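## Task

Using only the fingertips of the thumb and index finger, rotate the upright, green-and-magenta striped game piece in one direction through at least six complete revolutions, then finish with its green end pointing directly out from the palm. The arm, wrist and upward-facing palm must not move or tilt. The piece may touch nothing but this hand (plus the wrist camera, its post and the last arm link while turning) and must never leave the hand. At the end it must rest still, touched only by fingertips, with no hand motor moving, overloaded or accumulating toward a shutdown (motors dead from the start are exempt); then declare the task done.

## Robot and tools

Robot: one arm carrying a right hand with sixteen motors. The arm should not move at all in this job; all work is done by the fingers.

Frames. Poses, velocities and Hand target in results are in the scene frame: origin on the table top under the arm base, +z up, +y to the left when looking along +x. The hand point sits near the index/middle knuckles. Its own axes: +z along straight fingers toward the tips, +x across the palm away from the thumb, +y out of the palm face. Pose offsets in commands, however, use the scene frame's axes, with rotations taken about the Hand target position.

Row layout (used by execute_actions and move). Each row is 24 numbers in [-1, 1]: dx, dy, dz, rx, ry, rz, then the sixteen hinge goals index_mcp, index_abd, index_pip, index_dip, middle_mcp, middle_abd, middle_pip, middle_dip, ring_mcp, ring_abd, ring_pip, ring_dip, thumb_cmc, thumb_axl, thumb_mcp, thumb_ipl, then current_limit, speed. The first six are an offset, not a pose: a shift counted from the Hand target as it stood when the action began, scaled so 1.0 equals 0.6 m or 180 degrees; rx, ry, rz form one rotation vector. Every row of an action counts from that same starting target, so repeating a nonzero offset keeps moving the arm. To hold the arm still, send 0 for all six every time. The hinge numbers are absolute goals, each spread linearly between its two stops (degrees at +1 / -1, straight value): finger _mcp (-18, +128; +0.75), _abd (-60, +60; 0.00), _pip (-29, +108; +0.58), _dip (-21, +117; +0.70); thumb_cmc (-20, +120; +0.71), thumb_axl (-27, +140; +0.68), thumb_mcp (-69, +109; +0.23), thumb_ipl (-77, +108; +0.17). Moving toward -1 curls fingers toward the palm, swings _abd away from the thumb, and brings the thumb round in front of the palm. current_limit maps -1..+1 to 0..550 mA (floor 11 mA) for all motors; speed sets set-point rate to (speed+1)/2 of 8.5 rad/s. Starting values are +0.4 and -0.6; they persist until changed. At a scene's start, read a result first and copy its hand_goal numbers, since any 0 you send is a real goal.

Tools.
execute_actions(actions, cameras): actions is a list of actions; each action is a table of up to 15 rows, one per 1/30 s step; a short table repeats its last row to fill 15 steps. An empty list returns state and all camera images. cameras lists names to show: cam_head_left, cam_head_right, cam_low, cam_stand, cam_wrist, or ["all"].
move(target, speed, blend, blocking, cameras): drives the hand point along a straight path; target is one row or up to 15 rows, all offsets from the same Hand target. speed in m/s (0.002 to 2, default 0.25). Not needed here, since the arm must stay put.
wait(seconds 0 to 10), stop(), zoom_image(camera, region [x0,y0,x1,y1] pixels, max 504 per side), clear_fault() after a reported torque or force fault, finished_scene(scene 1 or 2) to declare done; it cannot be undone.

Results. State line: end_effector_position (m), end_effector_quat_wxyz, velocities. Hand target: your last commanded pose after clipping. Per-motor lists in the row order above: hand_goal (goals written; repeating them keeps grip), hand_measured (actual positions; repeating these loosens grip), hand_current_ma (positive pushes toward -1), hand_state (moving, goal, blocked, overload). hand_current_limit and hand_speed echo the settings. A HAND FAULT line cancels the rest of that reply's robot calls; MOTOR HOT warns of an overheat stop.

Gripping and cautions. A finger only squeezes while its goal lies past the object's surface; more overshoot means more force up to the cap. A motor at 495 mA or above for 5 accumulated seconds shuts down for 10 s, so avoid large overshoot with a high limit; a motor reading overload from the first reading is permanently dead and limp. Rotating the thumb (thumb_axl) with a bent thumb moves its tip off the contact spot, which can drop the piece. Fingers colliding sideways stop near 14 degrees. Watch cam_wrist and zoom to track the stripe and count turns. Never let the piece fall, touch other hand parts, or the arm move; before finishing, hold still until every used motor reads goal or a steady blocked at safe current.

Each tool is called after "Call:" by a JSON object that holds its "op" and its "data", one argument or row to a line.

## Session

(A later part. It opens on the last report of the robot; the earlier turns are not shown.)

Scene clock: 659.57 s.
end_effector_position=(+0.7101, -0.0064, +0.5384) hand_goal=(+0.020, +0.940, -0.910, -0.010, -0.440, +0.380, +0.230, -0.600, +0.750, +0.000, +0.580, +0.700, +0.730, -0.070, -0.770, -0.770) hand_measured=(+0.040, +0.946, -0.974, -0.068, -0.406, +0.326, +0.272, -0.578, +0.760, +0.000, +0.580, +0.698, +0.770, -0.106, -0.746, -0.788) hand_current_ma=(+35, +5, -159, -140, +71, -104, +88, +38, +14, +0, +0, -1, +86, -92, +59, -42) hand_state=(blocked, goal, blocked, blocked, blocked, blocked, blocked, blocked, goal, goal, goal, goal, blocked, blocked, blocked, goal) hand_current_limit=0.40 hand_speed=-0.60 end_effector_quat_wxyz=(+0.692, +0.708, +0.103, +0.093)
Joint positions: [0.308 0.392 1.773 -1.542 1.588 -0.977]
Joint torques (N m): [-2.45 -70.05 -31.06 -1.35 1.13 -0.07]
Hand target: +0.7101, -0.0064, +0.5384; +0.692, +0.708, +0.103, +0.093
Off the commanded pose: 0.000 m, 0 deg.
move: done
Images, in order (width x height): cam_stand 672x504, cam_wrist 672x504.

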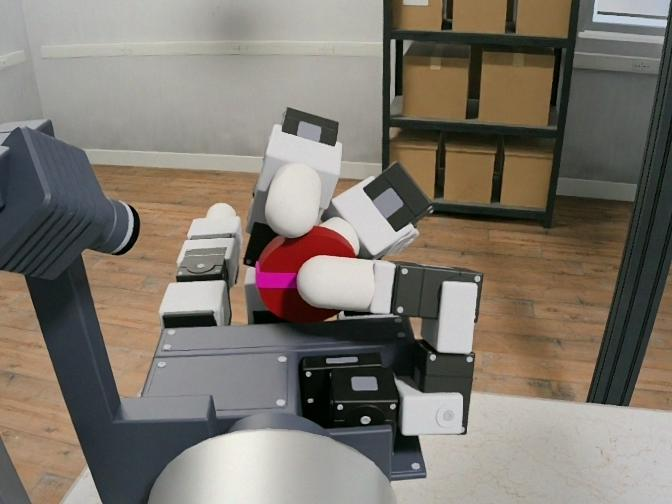

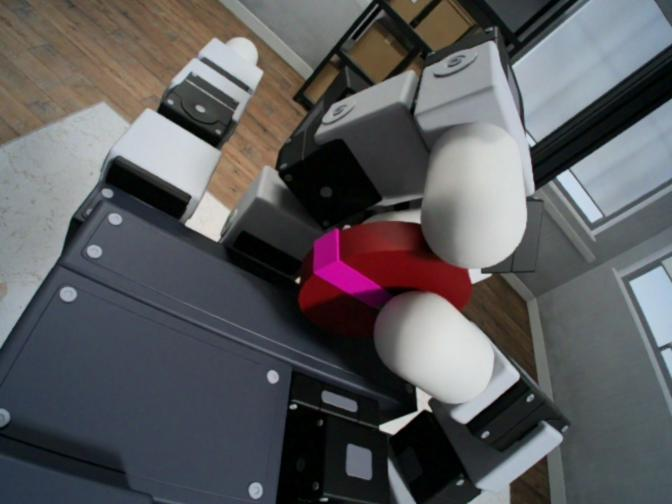

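Call:
{"op": "move", "data": {
  "target": [
    [0,0,0,0,0,0,0.02,0.93,-0.91,-0.01,-0.45,-0.25,0.23,-0.3,0.75,0,0.58,0.7,0.74,-0.07,-0.74,-0.77,0.4,-0.6],
    [0,0,0,0,0,0,0.02,0.93,-0.91,-0.01,-0.45,-0.22,0.23,-0.89,0.75,0,0.58,0.7,0.74,-0.07,-0.74,-0.77,0.4,-0.6],
    [0,0,0,0,0,0,0.02,0.93,-0.91,-0.01,-0.45,0.06,0.23,-0.75,0.75,0,0.58,0.7,0.74,-0.07,-0.74,-0.77,0.4,-0.6],
    [0,0,0,0,0,0,0.02,0.93,-0.91,-0.01,-0.45,0.38,0.23,-0.58,0.75,0,0.58,0.7,0.74,-0.07,-0.74,-0.77,0.4,-0.6],
    [0,0,0,0,0,0,0.02,0.93,-0.91,-0.01,-0.45,-0.25,0.23,-0.3,0.75,0,0.58,0.7,0.74,-0.07,-0.74,-0.77,0.4,-0.6],
    [0,0,0,0,0,0,0.02,0.93,-0.91,-0.01,-0.45,-0.22,0.23,-0.89,0.75,0,0.58,0.7,0.74,-0.07,-0.74,-0.77,0.4,-0.6],
    [0,0,0,0,0,0,0.02,0.93,-0.91,-0.01,-0.45,0.06,0.23,-0.75,0.75,0,0.58,0.7,0.74,-0.07,-0.74,-0.77,0.4,-0.6],
    [0,0,0,0,0,0,0.02,0.93,-0.91,-0.01,-0.45,0.38,0.23,-0.58,0.75,0,0.58,0.7,0.74,-0.07,-0.74,-0.77,0.4,-0.6],
    [0,0,0,0,0,0,0.02,0.93,-0.91,-0.01,-0.45,-0.25,0.23,-0.3,0.75,0,0.58,0.7,0.74,-0.07,-0.74,-0.77,0.4,-0.6],
    [0,0,0,0,0,0,0.02,0.93,-0.91,-0.01,-0.45,-0.22,0.23,-0.89,0.75,0,0.58,0.7,0.74,-0.07,-0.74,-0.77,0.4,-0.6],
    [0,0,0,0,0,0,0.02,0.93,-0.91,-0.01,-0.45,0.06,0.23,-0.75,0.75,0,0.58,0.7,0.74,-0.07,-0.74,-0.77,0.4,-0.6],
    [0,0,0,0,0,0,0.02,0.93,-0.91,-0.01,-0.45,0.38,0.23,-0.58,0.75,0,0.58,0.7,0.74,-0.07,-0.74,-0.77,0.4,-0.6]
  ],
  "cameras": ["cam_stand","cam_wrist"]
}}

Scene clock: 687.57 s.
end_effector_position=(+0.7101, -0.0064, +0.5384) hand_goal=(+0.020, +0.930, -0.910, -0.010, -0.450, +0.380, +0.230, -0.580, +0.750, +0.000, +0.580, +0.700, +0.740, -0.070, -0.740, -0.770) hand_measured=(+0.044, +0.934, -0.974, -0.066, -0.410, +0.308, +0.278, -0.548, +0.760, +0.000, +0.580, +0.698, +0.782, -0.104, -0.724, -0.790) hand_current_ma=(+45, +2, -157, -134, +89, -156, +108, +60, +14, +0, +0, -1, +89, -87, +30, -48) hand_state=(blocked, goal, blocked, blocked, blocked, blocked, blocked, blocked, goal, goal, goal, goal, blocked, blocked, goal, blocked) hand_current_limit=0.40 hand_speed=-0.60 end_effector_quat_wxyz=(+0.692, +0.708, +0.103, +0.093)
Joint positions: [0.308 0.392 1.773 -1.542 1.588 -0.977]
Joint torques (N m): [-1.98 -69.91 -30.86 -1.35 1.11 -0.07]
Hand target: +0.7101, -0.0064, +0.5384; +0.692, +0.708, +0.103, +0.093
Off the commanded pose: 0.000 m, 0 deg.
move: done
Images, in order (width x height): cam_stand 672x504, cam_wrist 672x504.

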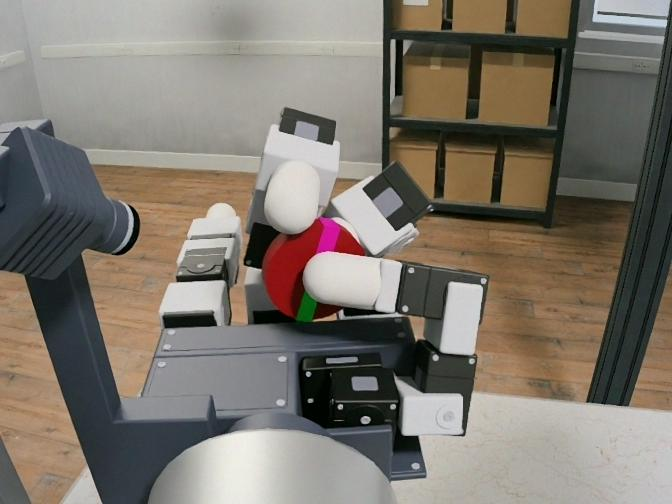

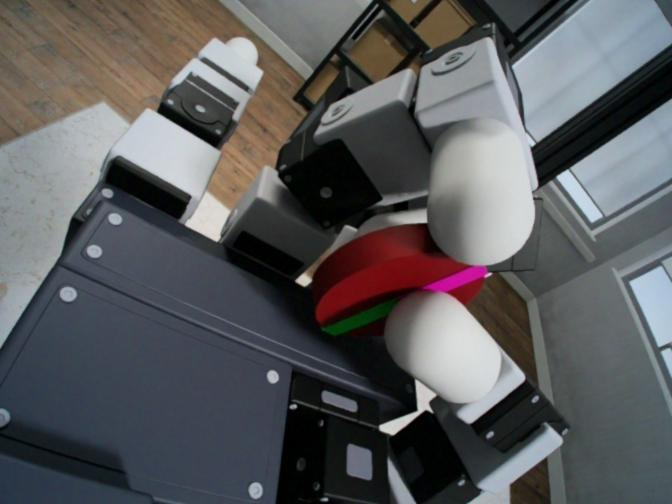

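Call:
{"op": "move", "data": {
  "target": [
    [0,0,0,0,0,0,0.02,0.93,-0.91,-0.01,-0.45,-0.25,0.23,-0.3,0.75,0,0.58,0.7,0.74,-0.07,-0.75,-0.77,0.4,-0.6],
    [0,0,0,0,0,0,0.02,0.93,-0.91,-0.01,-0.45,-0.22,0.23,-0.89,0.75,0,0.58,0.7,0.74,-0.07,-0.75,-0.77,0.4,-0.6],
    [0,0,0,0,0,0,0.02,0.93,-0.91,-0.01,-0.45,0.06,0.23,-0.75,0.75,0,0.58,0.7,0.74,-0.07,-0.75,-0.77,0.4,-0.6],
    [0,0,0,0,0,0,0.02,0.93,-0.91,-0.01,-0.45,0.38,0.23,-0.58,0.75,0,0.58,0.7,0.74,-0.07,-0.75,-0.77,0.4,-0.6],
    [0,0,0,0,0,0,0.02,0.93,-0.91,-0.01,-0.45,-0.25,0.23,-0.3,0.75,0,0.58,0.7,0.74,-0.07,-0.75,-0.77,0.4,-0.6],
    [0,0,0,0,0,0,0.02,0.93,-0.91,-0.01,-0.45,-0.22,0.23,-0.89,0.75,0,0.58,0.7,0.74,-0.07,-0.75,-0.77,0.4,-0.6],
    [0,0,0,0,0,0,0.02,0.93,-0.91,-0.01,-0.45,0.06,0.23,-0.75,0.75,0,0.58,0.7,0.74,-0.07,-0.75,-0.77,0.4,-0.6],
    [0,0,0,0,0,0,0.02,0.93,-0.91,-0.01,-0.45,0.38,0.23,-0.58,0.75,0,0.58,0.7,0.74,-0.07,-0.75,-0.77,0.4,-0.6],
    [0,0,0,0,0,0,0.02,0.93,-0.91,-0.01,-0.45,-0.25,0.23,-0.3,0.75,0,0.58,0.7,0.74,-0.07,-0.75,-0.77,0.4,-0.6],
    [0,0,0,0,0,0,0.02,0.93,-0.91,-0.01,-0.45,-0.22,0.23,-0.89,0.75,0,0.58,0.7,0.74,-0.07,-0.75,-0.77,0.4,-0.6],
    [0,0,0,0,0,0,0.02,0.93,-0.91,-0.01,-0.45,0.06,0.23,-0.75,0.75,0,0.58,0.7,0.74,-0.07,-0.75,-0.77,0.4,-0.6],
    [0,0,0,0,0,0,0.02,0.93,-0.91,-0.01,-0.45,0.38,0.23,-0.58,0.75,0,0.58,0.7,0.74,-0.07,-0.75,-0.77,0.4,-0.6]
  ],
  "cameras": ["cam_stand","cam_wrist"]
}}

Scene clock: 719.57 s.
end_effector_position=(+0.7101, -0.0064, +0.5384) hand_goal=(+0.020, +0.930, -0.910, -0.010, -0.450, +0.380, +0.230, -0.580, +0.750, +0.000, +0.580, +0.700, +0.740, -0.070, -0.750, -0.770) hand_measured=(+0.044, +0.942, -0.974, -0.064, -0.408, +0.310, +0.268, -0.560, +0.760, +0.000, +0.580, +0.698, +0.792, -0.106, -0.726, -0.788) hand_current_ma=(+43, +12, -157, -130, +95, -149, +75, +32, +14, +0, +0, -1, +123, -95, +59, -43) hand_state=(blocked, goal, blocked, blocked, blocked, blocked, blocked, blocked, goal, goal, goal, goal, blocked, blocked, blocked, goal) hand_current_limit=0.40 hand_speed=-0.60 end_effector_quat_wxyz=(+0.692, +0.708, +0.103, +0.093)
Joint positions: [0.308 0.392 1.773 -1.542 1.588 -0.977]
Joint torques (N m): [-2.3 -70.19 -30.99 -1.37 1.15 -0.05]
Hand target: +0.7101, -0.0064, +0.5384; +0.692, +0.708, +0.103, +0.093
Off the commanded pose: 0.000 m, 0 deg.
move: done
Images, in order (width x height): cam_stand 672x504, cam_wrist 672x504.

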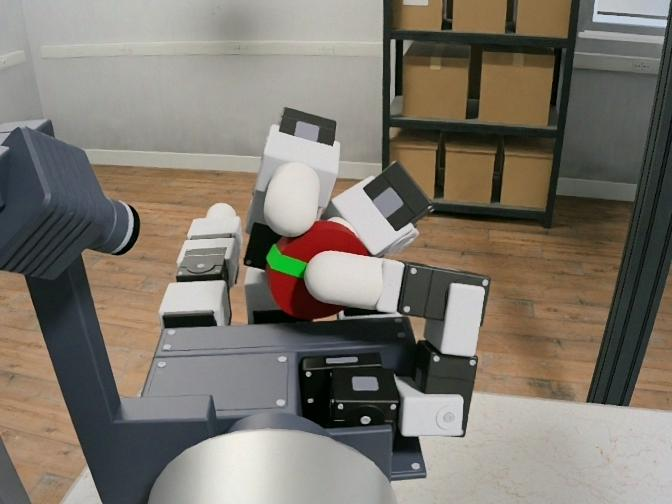

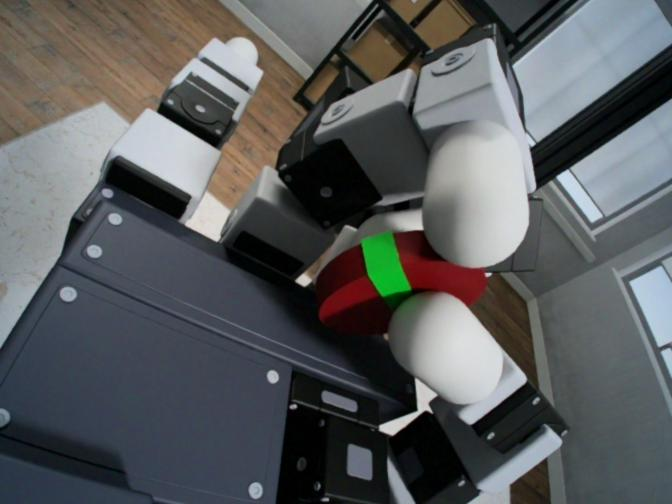

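Call:
{"op": "move", "data": {
  "target": [
    [0,0,0,0,0,0,0.02,0.93,-0.91,-0.01,-0.45,-0.25,0.23,-0.3,0.75,0,0.58,0.7,0.74,-0.07,-0.76,-0.77,0.4,-0.6],
    [0,0,0,0,0,0,0.02,0.93,-0.91,-0.01,-0.45,-0.22,0.23,-0.89,0.75,0,0.58,0.7,0.74,-0.07,-0.76,-0.77,0.4,-0.6],
    [0,0,0,0,0,0,0.02,0.93,-0.91,-0.01,-0.45,0.06,0.23,-0.75,0.75,0,0.58,0.7,0.74,-0.07,-0.76,-0.77,0.4,-0.6],
    [0,0,0,0,0,0,0.02,0.93,-0.91,-0.01,-0.45,0.38,0.23,-0.58,0.75,0,0.58,0.7,0.74,-0.07,-0.76,-0.77,0.4,-0.6],
    [0,0,0,0,0,0,0.02,0.93,-0.91,-0.01,-0.45,-0.25,0.23,-0.3,0.75,0,0.58,0.7,0.74,-0.07,-0.76,-0.77,0.4,-0.6],
    [0,0,0,0,0,0,0.02,0.93,-0.91,-0.01,-0.45,-0.22,0.23,-0.89,0.75,0,0.58,0.7,0.74,-0.07,-0.76,-0.77,0.4,-0.6],
    [0,0,0,0,0,0,0.02,0.93,-0.91,-0.01,-0.45,0.06,0.23,-0.75,0.75,0,0.58,0.7,0.74,-0.07,-0.76,-0.77,0.4,-0.6],
    [0,0,0,0,0,0,0.02,0.93,-0.91,-0.01,-0.45,0.38,0.23,-0.58,0.75,0,0.58,0.7,0.74,-0.07,-0.76,-0.77,0.4,-0.6],
    [0,0,0,0,0,0,0.02,0.93,-0.91,-0.01,-0.45,-0.25,0.23,-0.3,0.75,0,0.58,0.7,0.74,-0.07,-0.76,-0.77,0.4,-0.6],
    [0,0,0,0,0,0,0.02,0.93,-0.91,-0.01,-0.45,-0.22,0.23,-0.89,0.75,0,0.58,0.7,0.74,-0.07,-0.76,-0.77,0.4,-0.6],
    [0,0,0,0,0,0,0.02,0.93,-0.91,-0.01,-0.45,0.06,0.23,-0.75,0.75,0,0.58,0.7,0.74,-0.07,-0.76,-0.77,0.4,-0.6],
    [0,0,0,0,0,0,0.02,0.93,-0.91,-0.01,-0.45,0.38,0.23,-0.58,0.75,0,0.58,0.7,0.74,-0.07,-0.76,-0.77,0.4,-0.6]
  ],
  "cameras": ["cam_stand","cam_wrist"]
}}

Scene clock: 745.87 s.
end_effector_position=(+0.7101, -0.0064, +0.5384) hand_goal=(+0.020, +0.930, -0.910, -0.010, -0.450, +0.380, +0.230, -0.580, +0.750, +0.000, +0.580, +0.700, +0.740, -0.070, -0.760, -0.770) hand_measured=(+0.044, +0.944, -0.974, -0.060, -0.406, +0.304, +0.260, -0.566, +0.760, +0.000, +0.580, +0.698, +0.806, -0.108, -0.722, -0.786) hand_current_ma=(+43, +17, -157, -113, +102, -170, +55, +20, +14, +0, +0, -1, +176, -102, +111, -32) hand_state=(blocked, goal, blocked, blocked, blocked, blocked, blocked, goal, goal, goal, goal, goal, blocked, blocked, blocked, goal) hand_current_limit=0.40 hand_speed=-0.60 end_effector_quat_wxyz=(+0.692, +0.708, +0.103, +0.093)
Joint positions: [0.308 0.392 1.773 -1.542 1.588 -0.977]
Joint torques (N m): [-2.38 -69.81 -30.92 -1.37 1.09 -0.05]
Hand target: +0.7101, -0.0064, +0.5384; +0.692, +0.708, +0.103, +0.093
Off the commanded pose: 0.000 m, 0 deg.
move: done
Images, in order (width x height): cam_stand 672x504, cam_wrist 672x504.

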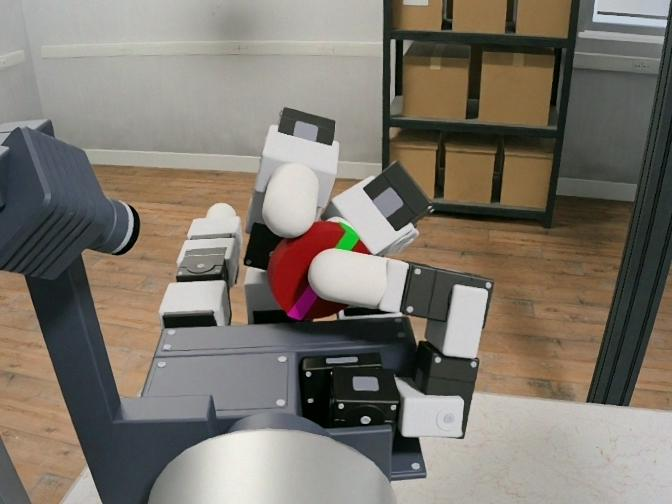

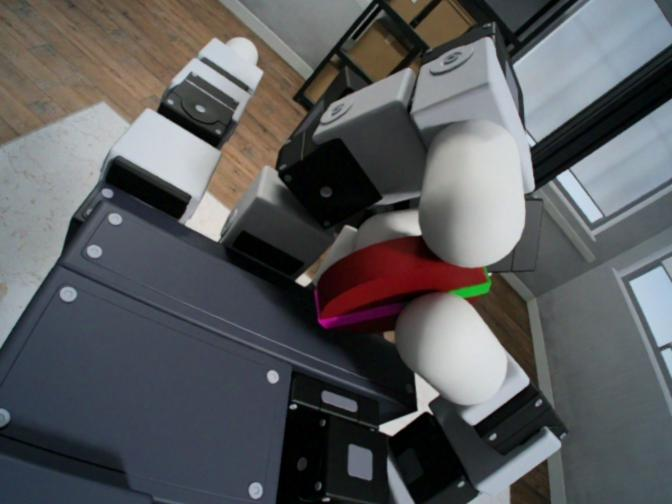

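Call:
{"op": "move", "data": {
  "target": [
    [0,0,0,0,0,0,0.02,0.94,-0.91,-0.01,-0.44,-0.25,0.23,-0.3,0.75,0,0.58,0.7,0.73,-0.07,-0.78,-0.77,0.4,-0.6],
    [0,0,0,0,0,0,0.02,0.94,-0.91,-0.01,-0.44,-0.22,0.23,-0.91,0.75,0,0.58,0.7,0.73,-0.07,-0.78,-0.77,0.4,-0.6],
    [0,0,0,0,0,0,0.02,0.94,-0.91,-0.01,-0.44,0.06,0.23,-0.77,0.75,0,0.58,0.7,0.73,-0.07,-0.78,-0.77,0.4,-0.6],
    [0,0,0,0,0,0,0.02,0.94,-0.91,-0.01,-0.44,0.38,0.23,-0.6,0.75,0,0.58,0.7,0.73,-0.07,-0.78,-0.77,0.4,-0.6],
    [0,0,0,0,0,0,0.02,0.94,-0.91,-0.01,-0.44,-0.25,0.23,-0.3,0.75,0,0.58,0.7,0.73,-0.07,-0.78,-0.77,0.4,-0.6],
    [0,0,0,0,0,0,0.02,0.94,-0.91,-0.01,-0.44,-0.22,0.23,-0.91,0.75,0,0.58,0.7,0.73,-0.07,-0.78,-0.77,0.4,-0.6],
    [0,0,0,0,0,0,0.02,0.94,-0.91,-0.01,-0.44,0.06,0.23,-0.77,0.75,0,0.58,0.7,0.73,-0.07,-0.78,-0.77,0.4,-0.6],
    [0,0,0,0,0,0,0.02,0.94,-0.91,-0.01,-0.44,0.38,0.23,-0.6,0.75,0,0.58,0.7,0.73,-0.07,-0.78,-0.77,0.4,-0.6],
    [0,0,0,0,0,0,0.02,0.94,-0.91,-0.01,-0.44,-0.25,0.23,-0.3,0.75,0,0.58,0.7,0.73,-0.07,-0.78,-0.77,0.4,-0.6],
    [0,0,0,0,0,0,0.02,0.94,-0.91,-0.01,-0.44,-0.22,0.23,-0.91,0.75,0,0.58,0.7,0.73,-0.07,-0.78,-0.77,0.4,-0.6],
    [0,0,0,0,0,0,0.02,0.94,-0.91,-0.01,-0.44,0.06,0.23,-0.77,0.75,0,0.58,0.7,0.73,-0.07,-0.78,-0.77,0.4,-0.6],
    [0,0,0,0,0,0,0.02,0.94,-0.91,-0.01,-0.44,0.38,0.23,-0.6,0.75,0,0.58,0.7,0.73,-0.07,-0.78,-0.77,0.4,-0.6]
  ],
  "cameras": ["cam_stand","cam_wrist"]
}}

Scene clock: 773.70 s.
end_effector_position=(+0.7101, -0.0064, +0.5384) hand_goal=(+0.020, +0.940, -0.910, -0.010, -0.440, +0.380, +0.230, -0.600, +0.750, +0.000, +0.580, +0.700, +0.730, -0.070, -0.780, -0.770) hand_measured=(+0.042, +0.952, -0.974, -0.062, -0.406, +0.330, +0.260, -0.586, +0.760, +0.000, +0.580, +0.698, +0.772, -0.106, -0.752, -0.788) hand_current_ma=(+40, +14, -161, -120, +71, -93, +58, +21, +14, +0, +0, -1, +94, -95, +68, -43) hand_state=(blocked, goal, blocked, blocked, blocked, blocked, blocked, goal, goal, goal, goal, goal, blocked, blocked, blocked, goal) hand_current_limit=0.40 hand_speed=-0.60 end_effector_quat_wxyz=(+0.692, +0.708, +0.103, +0.093)
Joint positions: [0.308 0.392 1.773 -1.542 1.588 -0.977]
Joint torques (N m): [-2.09 -69.93 -30.9 -1.35 1.1 -0.08]
Hand target: +0.7101, -0.0064, +0.5384; +0.692, +0.708, +0.103, +0.093
Off the commanded pose: 0.000 m, 0 deg.
move: done
Images, in order (width x height): cam_stand 672x504, cam_wrist 672x504.

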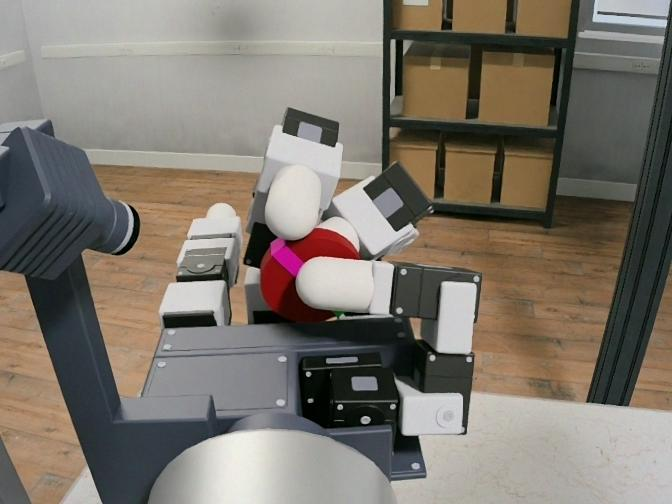

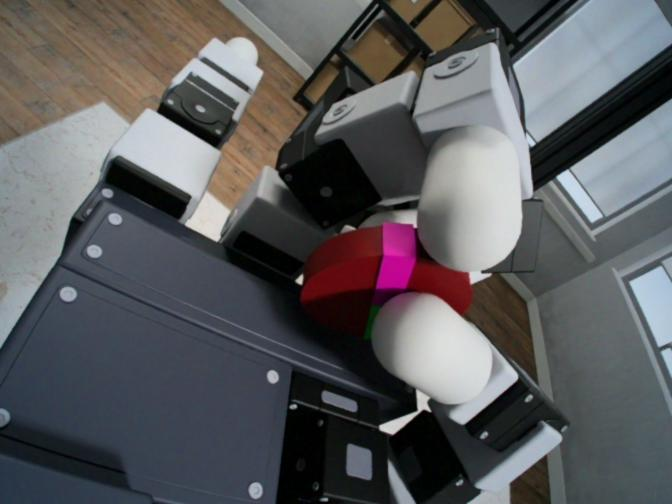

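Call:
{"op": "move", "data": {
  "target": [
    [0,0,0,0,0,0,0.02,0.93,-0.91,-0.01,-0.45,-0.25,0.23,-0.3,0.75,0,0.58,0.7,0.74,-0.07,-0.75,-0.77,0.4,-0.6],
    [0,0,0,0,0,0,0.02,0.93,-0.91,-0.01,-0.45,-0.22,0.23,-0.89,0.75,0,0.58,0.7,0.74,-0.07,-0.75,-0.77,0.4,-0.6],
    [0,0,0,0,0,0,0.02,0.93,-0.91,-0.01,-0.45,0.06,0.23,-0.75,0.75,0,0.58,0.7,0.74,-0.07,-0.75,-0.77,0.4,-0.6],
    [0,0,0,0,0,0,0.02,0.93,-0.91,-0.01,-0.45,0.38,0.23,-0.58,0.75,0,0.58,0.7,0.74,-0.07,-0.75,-0.77,0.4,-0.6],
    [0,0,0,0,0,0,0.02,0.93,-0.91,-0.01,-0.45,-0.25,0.23,-0.3,0.75,0,0.58,0.7,0.74,-0.07,-0.75,-0.77,0.4,-0.6],
    [0,0,0,0,0,0,0.02,0.93,-0.91,-0.01,-0.45,-0.22,0.23,-0.89,0.75,0,0.58,0.7,0.74,-0.07,-0.75,-0.77,0.4,-0.6],
    [0,0,0,0,0,0,0.02,0.93,-0.91,-0.01,-0.45,0.06,0.23,-0.75,0.75,0,0.58,0.7,0.74,-0.07,-0.75,-0.77,0.4,-0.6],
    [0,0,0,0,0,0,0.02,0.93,-0.91,-0.01,-0.45,0.38,0.23,-0.58,0.75,0,0.58,0.7,0.74,-0.07,-0.75,-0.77,0.4,-0.6],
    [0,0,0,0,0,0,0.02,0.93,-0.91,-0.01,-0.45,-0.25,0.23,-0.3,0.75,0,0.58,0.7,0.74,-0.07,-0.75,-0.77,0.4,-0.6],
    [0,0,0,0,0,0,0.02,0.93,-0.91,-0.01,-0.45,-0.22,0.23,-0.89,0.75,0,0.58,0.7,0.74,-0.07,-0.75,-0.77,0.4,-0.6],
    [0,0,0,0,0,0,0.02,0.93,-0.91,-0.01,-0.45,0.06,0.23,-0.75,0.75,0,0.58,0.7,0.74,-0.07,-0.75,-0.77,0.4,-0.6],
    [0,0,0,0,0,0,0.02,0.93,-0.91,-0.01,-0.45,0.38,0.23,-0.58,0.75,0,0.58,0.7,0.74,-0.07,-0.75,-0.77,0.4,-0.6]
  ],
  "cameras": ["cam_stand","cam_wrist"]
}}

Scene clock: 800.57 s.
end_effector_position=(+0.7101, -0.0064, +0.5384) hand_goal=(+0.020, +0.930, -0.910, -0.010, -0.450, +0.380, +0.230, -0.580, +0.750, +0.000, +0.580, +0.700, +0.740, -0.070, -0.750, -0.770) hand_measured=(+0.046, +0.936, -0.972, -0.062, -0.412, +0.312, +0.276, -0.552, +0.760, +0.000, +0.580, +0.698, +0.782, -0.106, -0.732, -0.790) hand_current_ma=(+49, +5, -152, -121, +85, -145, +98, +51, +14, +0, +0, -1, +93, -93, +37, -45) hand_state=(blocked, goal, blocked, blocked, blocked, blocked, blocked, blocked, goal, goal, goal, goal, blocked, blocked, goal, goal) hand_current_limit=0.40 hand_speed=-0.60 end_effector_quat_wxyz=(+0.692, +0.708, +0.103, +0.093)
Joint positions: [0.308 0.392 1.773 -1.542 1.588 -0.977]
Joint torques (N m): [-2.45 -70.27 -30.9 -1.31 1.16 -0.07]
Hand target: +0.7101, -0.0064, +0.5384; +0.692, +0.708, +0.103, +0.093
Off the commanded pose: 0.000 m, 0 deg.
move: done
Images, in order (width x height): cam_stand 672x504, cam_wrist 672x504.

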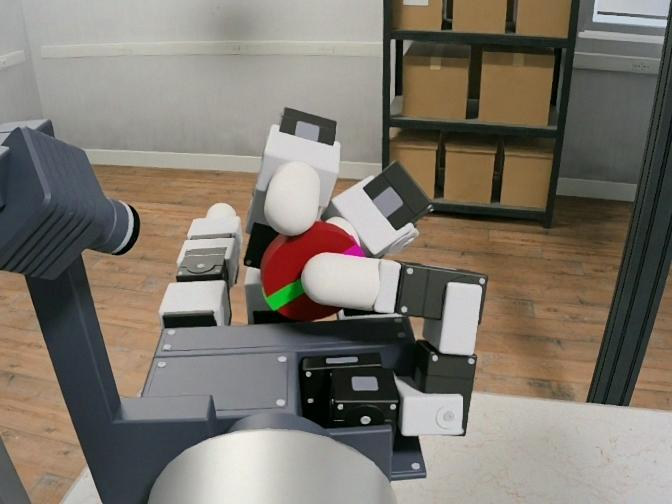

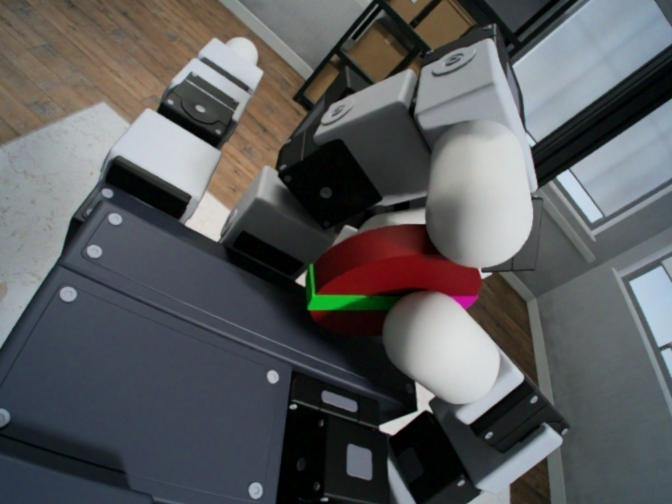

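Call:
{"op": "move", "data": {
  "target": [
    [0,0,0,0,0,0,0.02,0.93,-0.91,-0.01,-0.45,-0.25,0.23,-0.3,0.75,0,0.58,0.7,0.74,-0.07,-0.76,-0.77,0.4,-0.6],
    [0,0,0,0,0,0,0.02,0.93,-0.91,-0.01,-0.45,-0.22,0.23,-0.89,0.75,0,0.58,0.7,0.74,-0.07,-0.76,-0.77,0.4,-0.6],
    [0,0,0,0,0,0,0.02,0.93,-0.91,-0.01,-0.45,0.06,0.23,-0.75,0.75,0,0.58,0.7,0.74,-0.07,-0.76,-0.77,0.4,-0.6],
    [0,0,0,0,0,0,0.02,0.93,-0.91,-0.01,-0.45,0.38,0.23,-0.58,0.75,0,0.58,0.7,0.74,-0.07,-0.76,-0.77,0.4,-0.6],
    [0,0,0,0,0,0,0.02,0.93,-0.91,-0.01,-0.45,-0.25,0.23,-0.3,0.75,0,0.58,0.7,0.74,-0.07,-0.76,-0.77,0.4,-0.6],
    [0,0,0,0,0,0,0.02,0.93,-0.91,-0.01,-0.45,-0.22,0.23,-0.89,0.75,0,0.58,0.7,0.74,-0.07,-0.76,-0.77,0.4,-0.6],
    [0,0,0,0,0,0,0.02,0.93,-0.91,-0.01,-0.45,0.06,0.23,-0.75,0.75,0,0.58,0.7,0.74,-0.07,-0.76,-0.77,0.4,-0.6],
    [0,0,0,0,0,0,0.02,0.93,-0.91,-0.01,-0.45,0.38,0.23,-0.58,0.75,0,0.58,0.7,0.74,-0.07,-0.76,-0.77,0.4,-0.6],
    [0,0,0,0,0,0,0.02,0.93,-0.91,-0.01,-0.45,-0.25,0.23,-0.3,0.75,0,0.58,0.7,0.74,-0.07,-0.76,-0.77,0.4,-0.6],
    [0,0,0,0,0,0,0.02,0.93,-0.91,-0.01,-0.45,-0.22,0.23,-0.89,0.75,0,0.58,0.7,0.74,-0.07,-0.76,-0.77,0.4,-0.6],
    [0,0,0,0,0,0,0.02,0.93,-0.91,-0.01,-0.45,0.06,0.23,-0.75,0.75,0,0.58,0.7,0.74,-0.07,-0.76,-0.77,0.4,-0.6],
    [0,0,0,0,0,0,0.02,0.93,-0.91,-0.01,-0.45,0.38,0.23,-0.58,0.75,0,0.58,0.7,0.74,-0.07,-0.76,-0.77,0.4,-0.6]
  ],
  "cameras": ["cam_stand","cam_wrist"]
}}

Scene clock: 820.87 s.
end_effector_position=(+0.7101, -0.0064, +0.5384) hand_goal=(+0.020, +0.930, -0.910, -0.010, -0.450, +0.380, +0.230, -0.580, +0.750, +0.000, +0.580, +0.700, +0.740, -0.070, -0.760, -0.770) hand_measured=(+0.044, +0.938, -0.972, -0.066, -0.416, +0.322, +0.272, -0.556, +0.760, +0.000, +0.580, +0.698, +0.774, -0.104, -0.746, -0.790) hand_current_ma=(+46, +7, -152, -136, +73, -114, +90, +43, +14, +0, +0, -1, +70, -86, +27, -47) hand_state=(blocked, goal, blocked, blocked, blocked, blocked, blocked, blocked, goal, goal, goal, goal, blocked, blocked, goal, blocked) hand_current_limit=0.40 hand_speed=-0.60 end_effector_quat_wxyz=(+0.692, +0.708, +0.103, +0.093)
Joint positions: [0.308 0.392 1.773 -1.542 1.588 -0.977]
Joint torques (N m): [-2.34 -69.94 -30.87 -1.34 1.11 -0.04]
Hand target: +0.7101, -0.0064, +0.5384; +0.692, +0.708, +0.103, +0.093
Off the commanded pose: 0.000 m, 0 deg.
move: done
Images, in order (width x height): cam_stand 672x504, cam_wrist 672x504.

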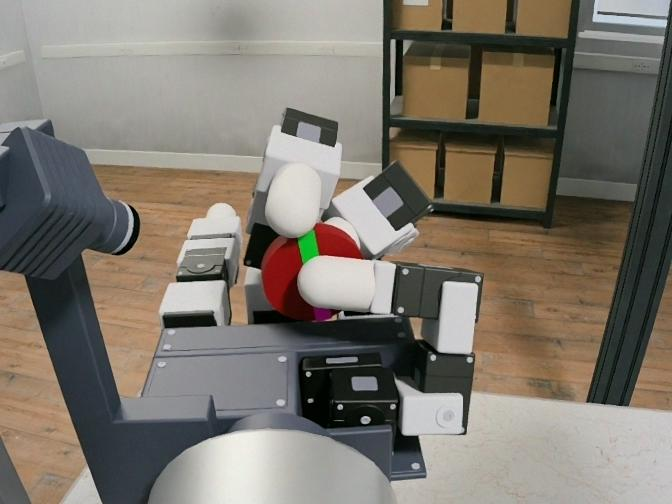

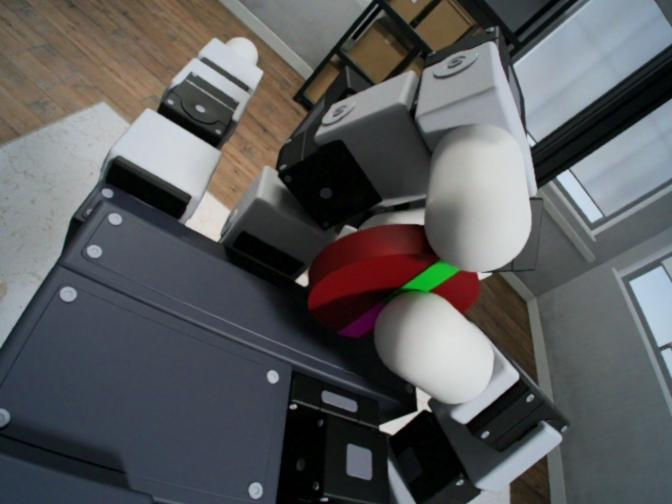

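Call:
{"op": "move", "data": {
  "target": [
    [0,0,0,0,0,0,0.02,0.93,-0.91,-0.01,-0.45,-0.25,0.23,-0.3,0.75,0,0.58,0.7,0.74,-0.07,-0.75,-0.77,0.4,-0.6],
    [0,0,0,0,0,0,0.02,0.93,-0.91,-0.01,-0.45,-0.22,0.23,-0.89,0.75,0,0.58,0.7,0.74,-0.07,-0.75,-0.77,0.4,-0.6],
    [0,0,0,0,0,0,0.02,0.93,-0.91,-0.01,-0.45,0.06,0.23,-0.75,0.75,0,0.58,0.7,0.74,-0.07,-0.75,-0.77,0.4,-0.6],
    [0,0,0,0,0,0,0.02,0.93,-0.91,-0.01,-0.45,0.38,0.23,-0.58,0.75,0,0.58,0.7,0.74,-0.07,-0.75,-0.77,0.4,-0.6],
    [0,0,0,0,0,0,0.02,0.93,-0.91,-0.01,-0.45,-0.25,0.23,-0.3,0.75,0,0.58,0.7,0.74,-0.07,-0.75,-0.77,0.4,-0.6],
    [0,0,0,0,0,0,0.02,0.93,-0.91,-0.01,-0.45,-0.22,0.23,-0.89,0.75,0,0.58,0.7,0.74,-0.07,-0.75,-0.77,0.4,-0.6],
    [0,0,0,0,0,0,0.02,0.93,-0.91,-0.01,-0.45,0.06,0.23,-0.75,0.75,0,0.58,0.7,0.74,-0.07,-0.75,-0.77,0.4,-0.6],
    [0,0,0,0,0,0,0.02,0.93,-0.91,-0.01,-0.45,0.38,0.23,-0.58,0.75,0,0.58,0.7,0.74,-0.07,-0.75,-0.77,0.4,-0.6],
    [0,0,0,0,0,0,0.02,0.93,-0.91,-0.01,-0.45,-0.25,0.23,-0.3,0.75,0,0.58,0.7,0.74,-0.07,-0.75,-0.77,0.4,-0.6],
    [0,0,0,0,0,0,0.02,0.93,-0.91,-0.01,-0.45,-0.22,0.23,-0.89,0.75,0,0.58,0.7,0.74,-0.07,-0.75,-0.77,0.4,-0.6],
    [0,0,0,0,0,0,0.02,0.93,-0.91,-0.01,-0.45,0.06,0.23,-0.75,0.75,0,0.58,0.7,0.74,-0.07,-0.75,-0.77,0.4,-0.6],
    [0,0,0,0,0,0,0.02,0.93,-0.91,-0.01,-0.45,0.38,0.23,-0.58,0.75,0,0.58,0.7,0.74,-0.07,-0.75,-0.77,0.4,-0.6]
  ],
  "cameras": ["cam_stand","cam_wrist"]
}}

Scene clock: 848.13 s.
end_effector_position=(+0.7101, -0.0064, +0.5384) hand_goal=(+0.020, +0.930, -0.910, -0.010, -0.450, +0.380, +0.230, -0.580, +0.750, +0.000, +0.580, +0.700, +0.740, -0.070, -0.750, -0.770) hand_measured=(+0.044, +0.940, -0.972, -0.066, -0.410, +0.314, +0.270, -0.556, +0.760, +0.000, +0.580, +0.698, +0.784, -0.106, -0.732, -0.790) hand_current_ma=(+46, +9, -152, -131, +88, -137, +84, +38, +14, +0, +0, -1, +98, -93, +37, -47) hand_state=(blocked, goal, blocked, blocked, blocked, blocked, blocked, blocked, goal, goal, goal, goal, blocked, blocked, goal, goal) hand_current_limit=0.40 hand_speed=-0.60 end_effector_quat_wxyz=(+0.692, +0.708, +0.103, +0.093)
Joint positions: [0.308 0.392 1.773 -1.542 1.588 -0.977]
Joint torques (N m): [-2.58 -70.39 -30.99 -1.33 1.14 -0.05]
Hand target: +0.7101, -0.0064, +0.5384; +0.692, +0.708, +0.103, +0.093
Off the commanded pose: 0.000 m, 0 deg.
move: done
Images, in order (width x height): cam_stand 672x504, cam_wrist 672x504.

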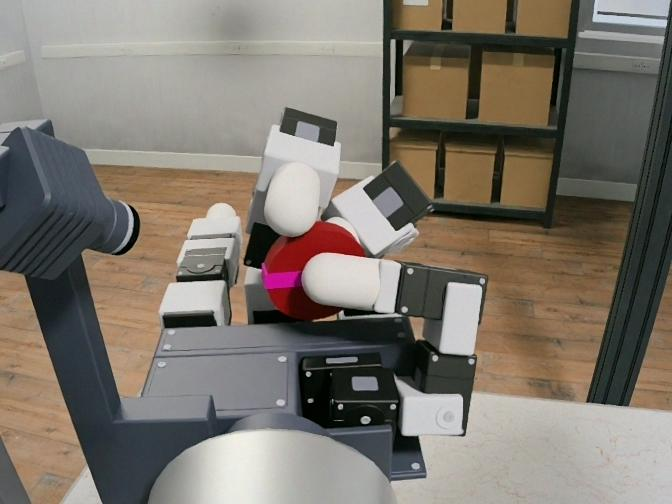

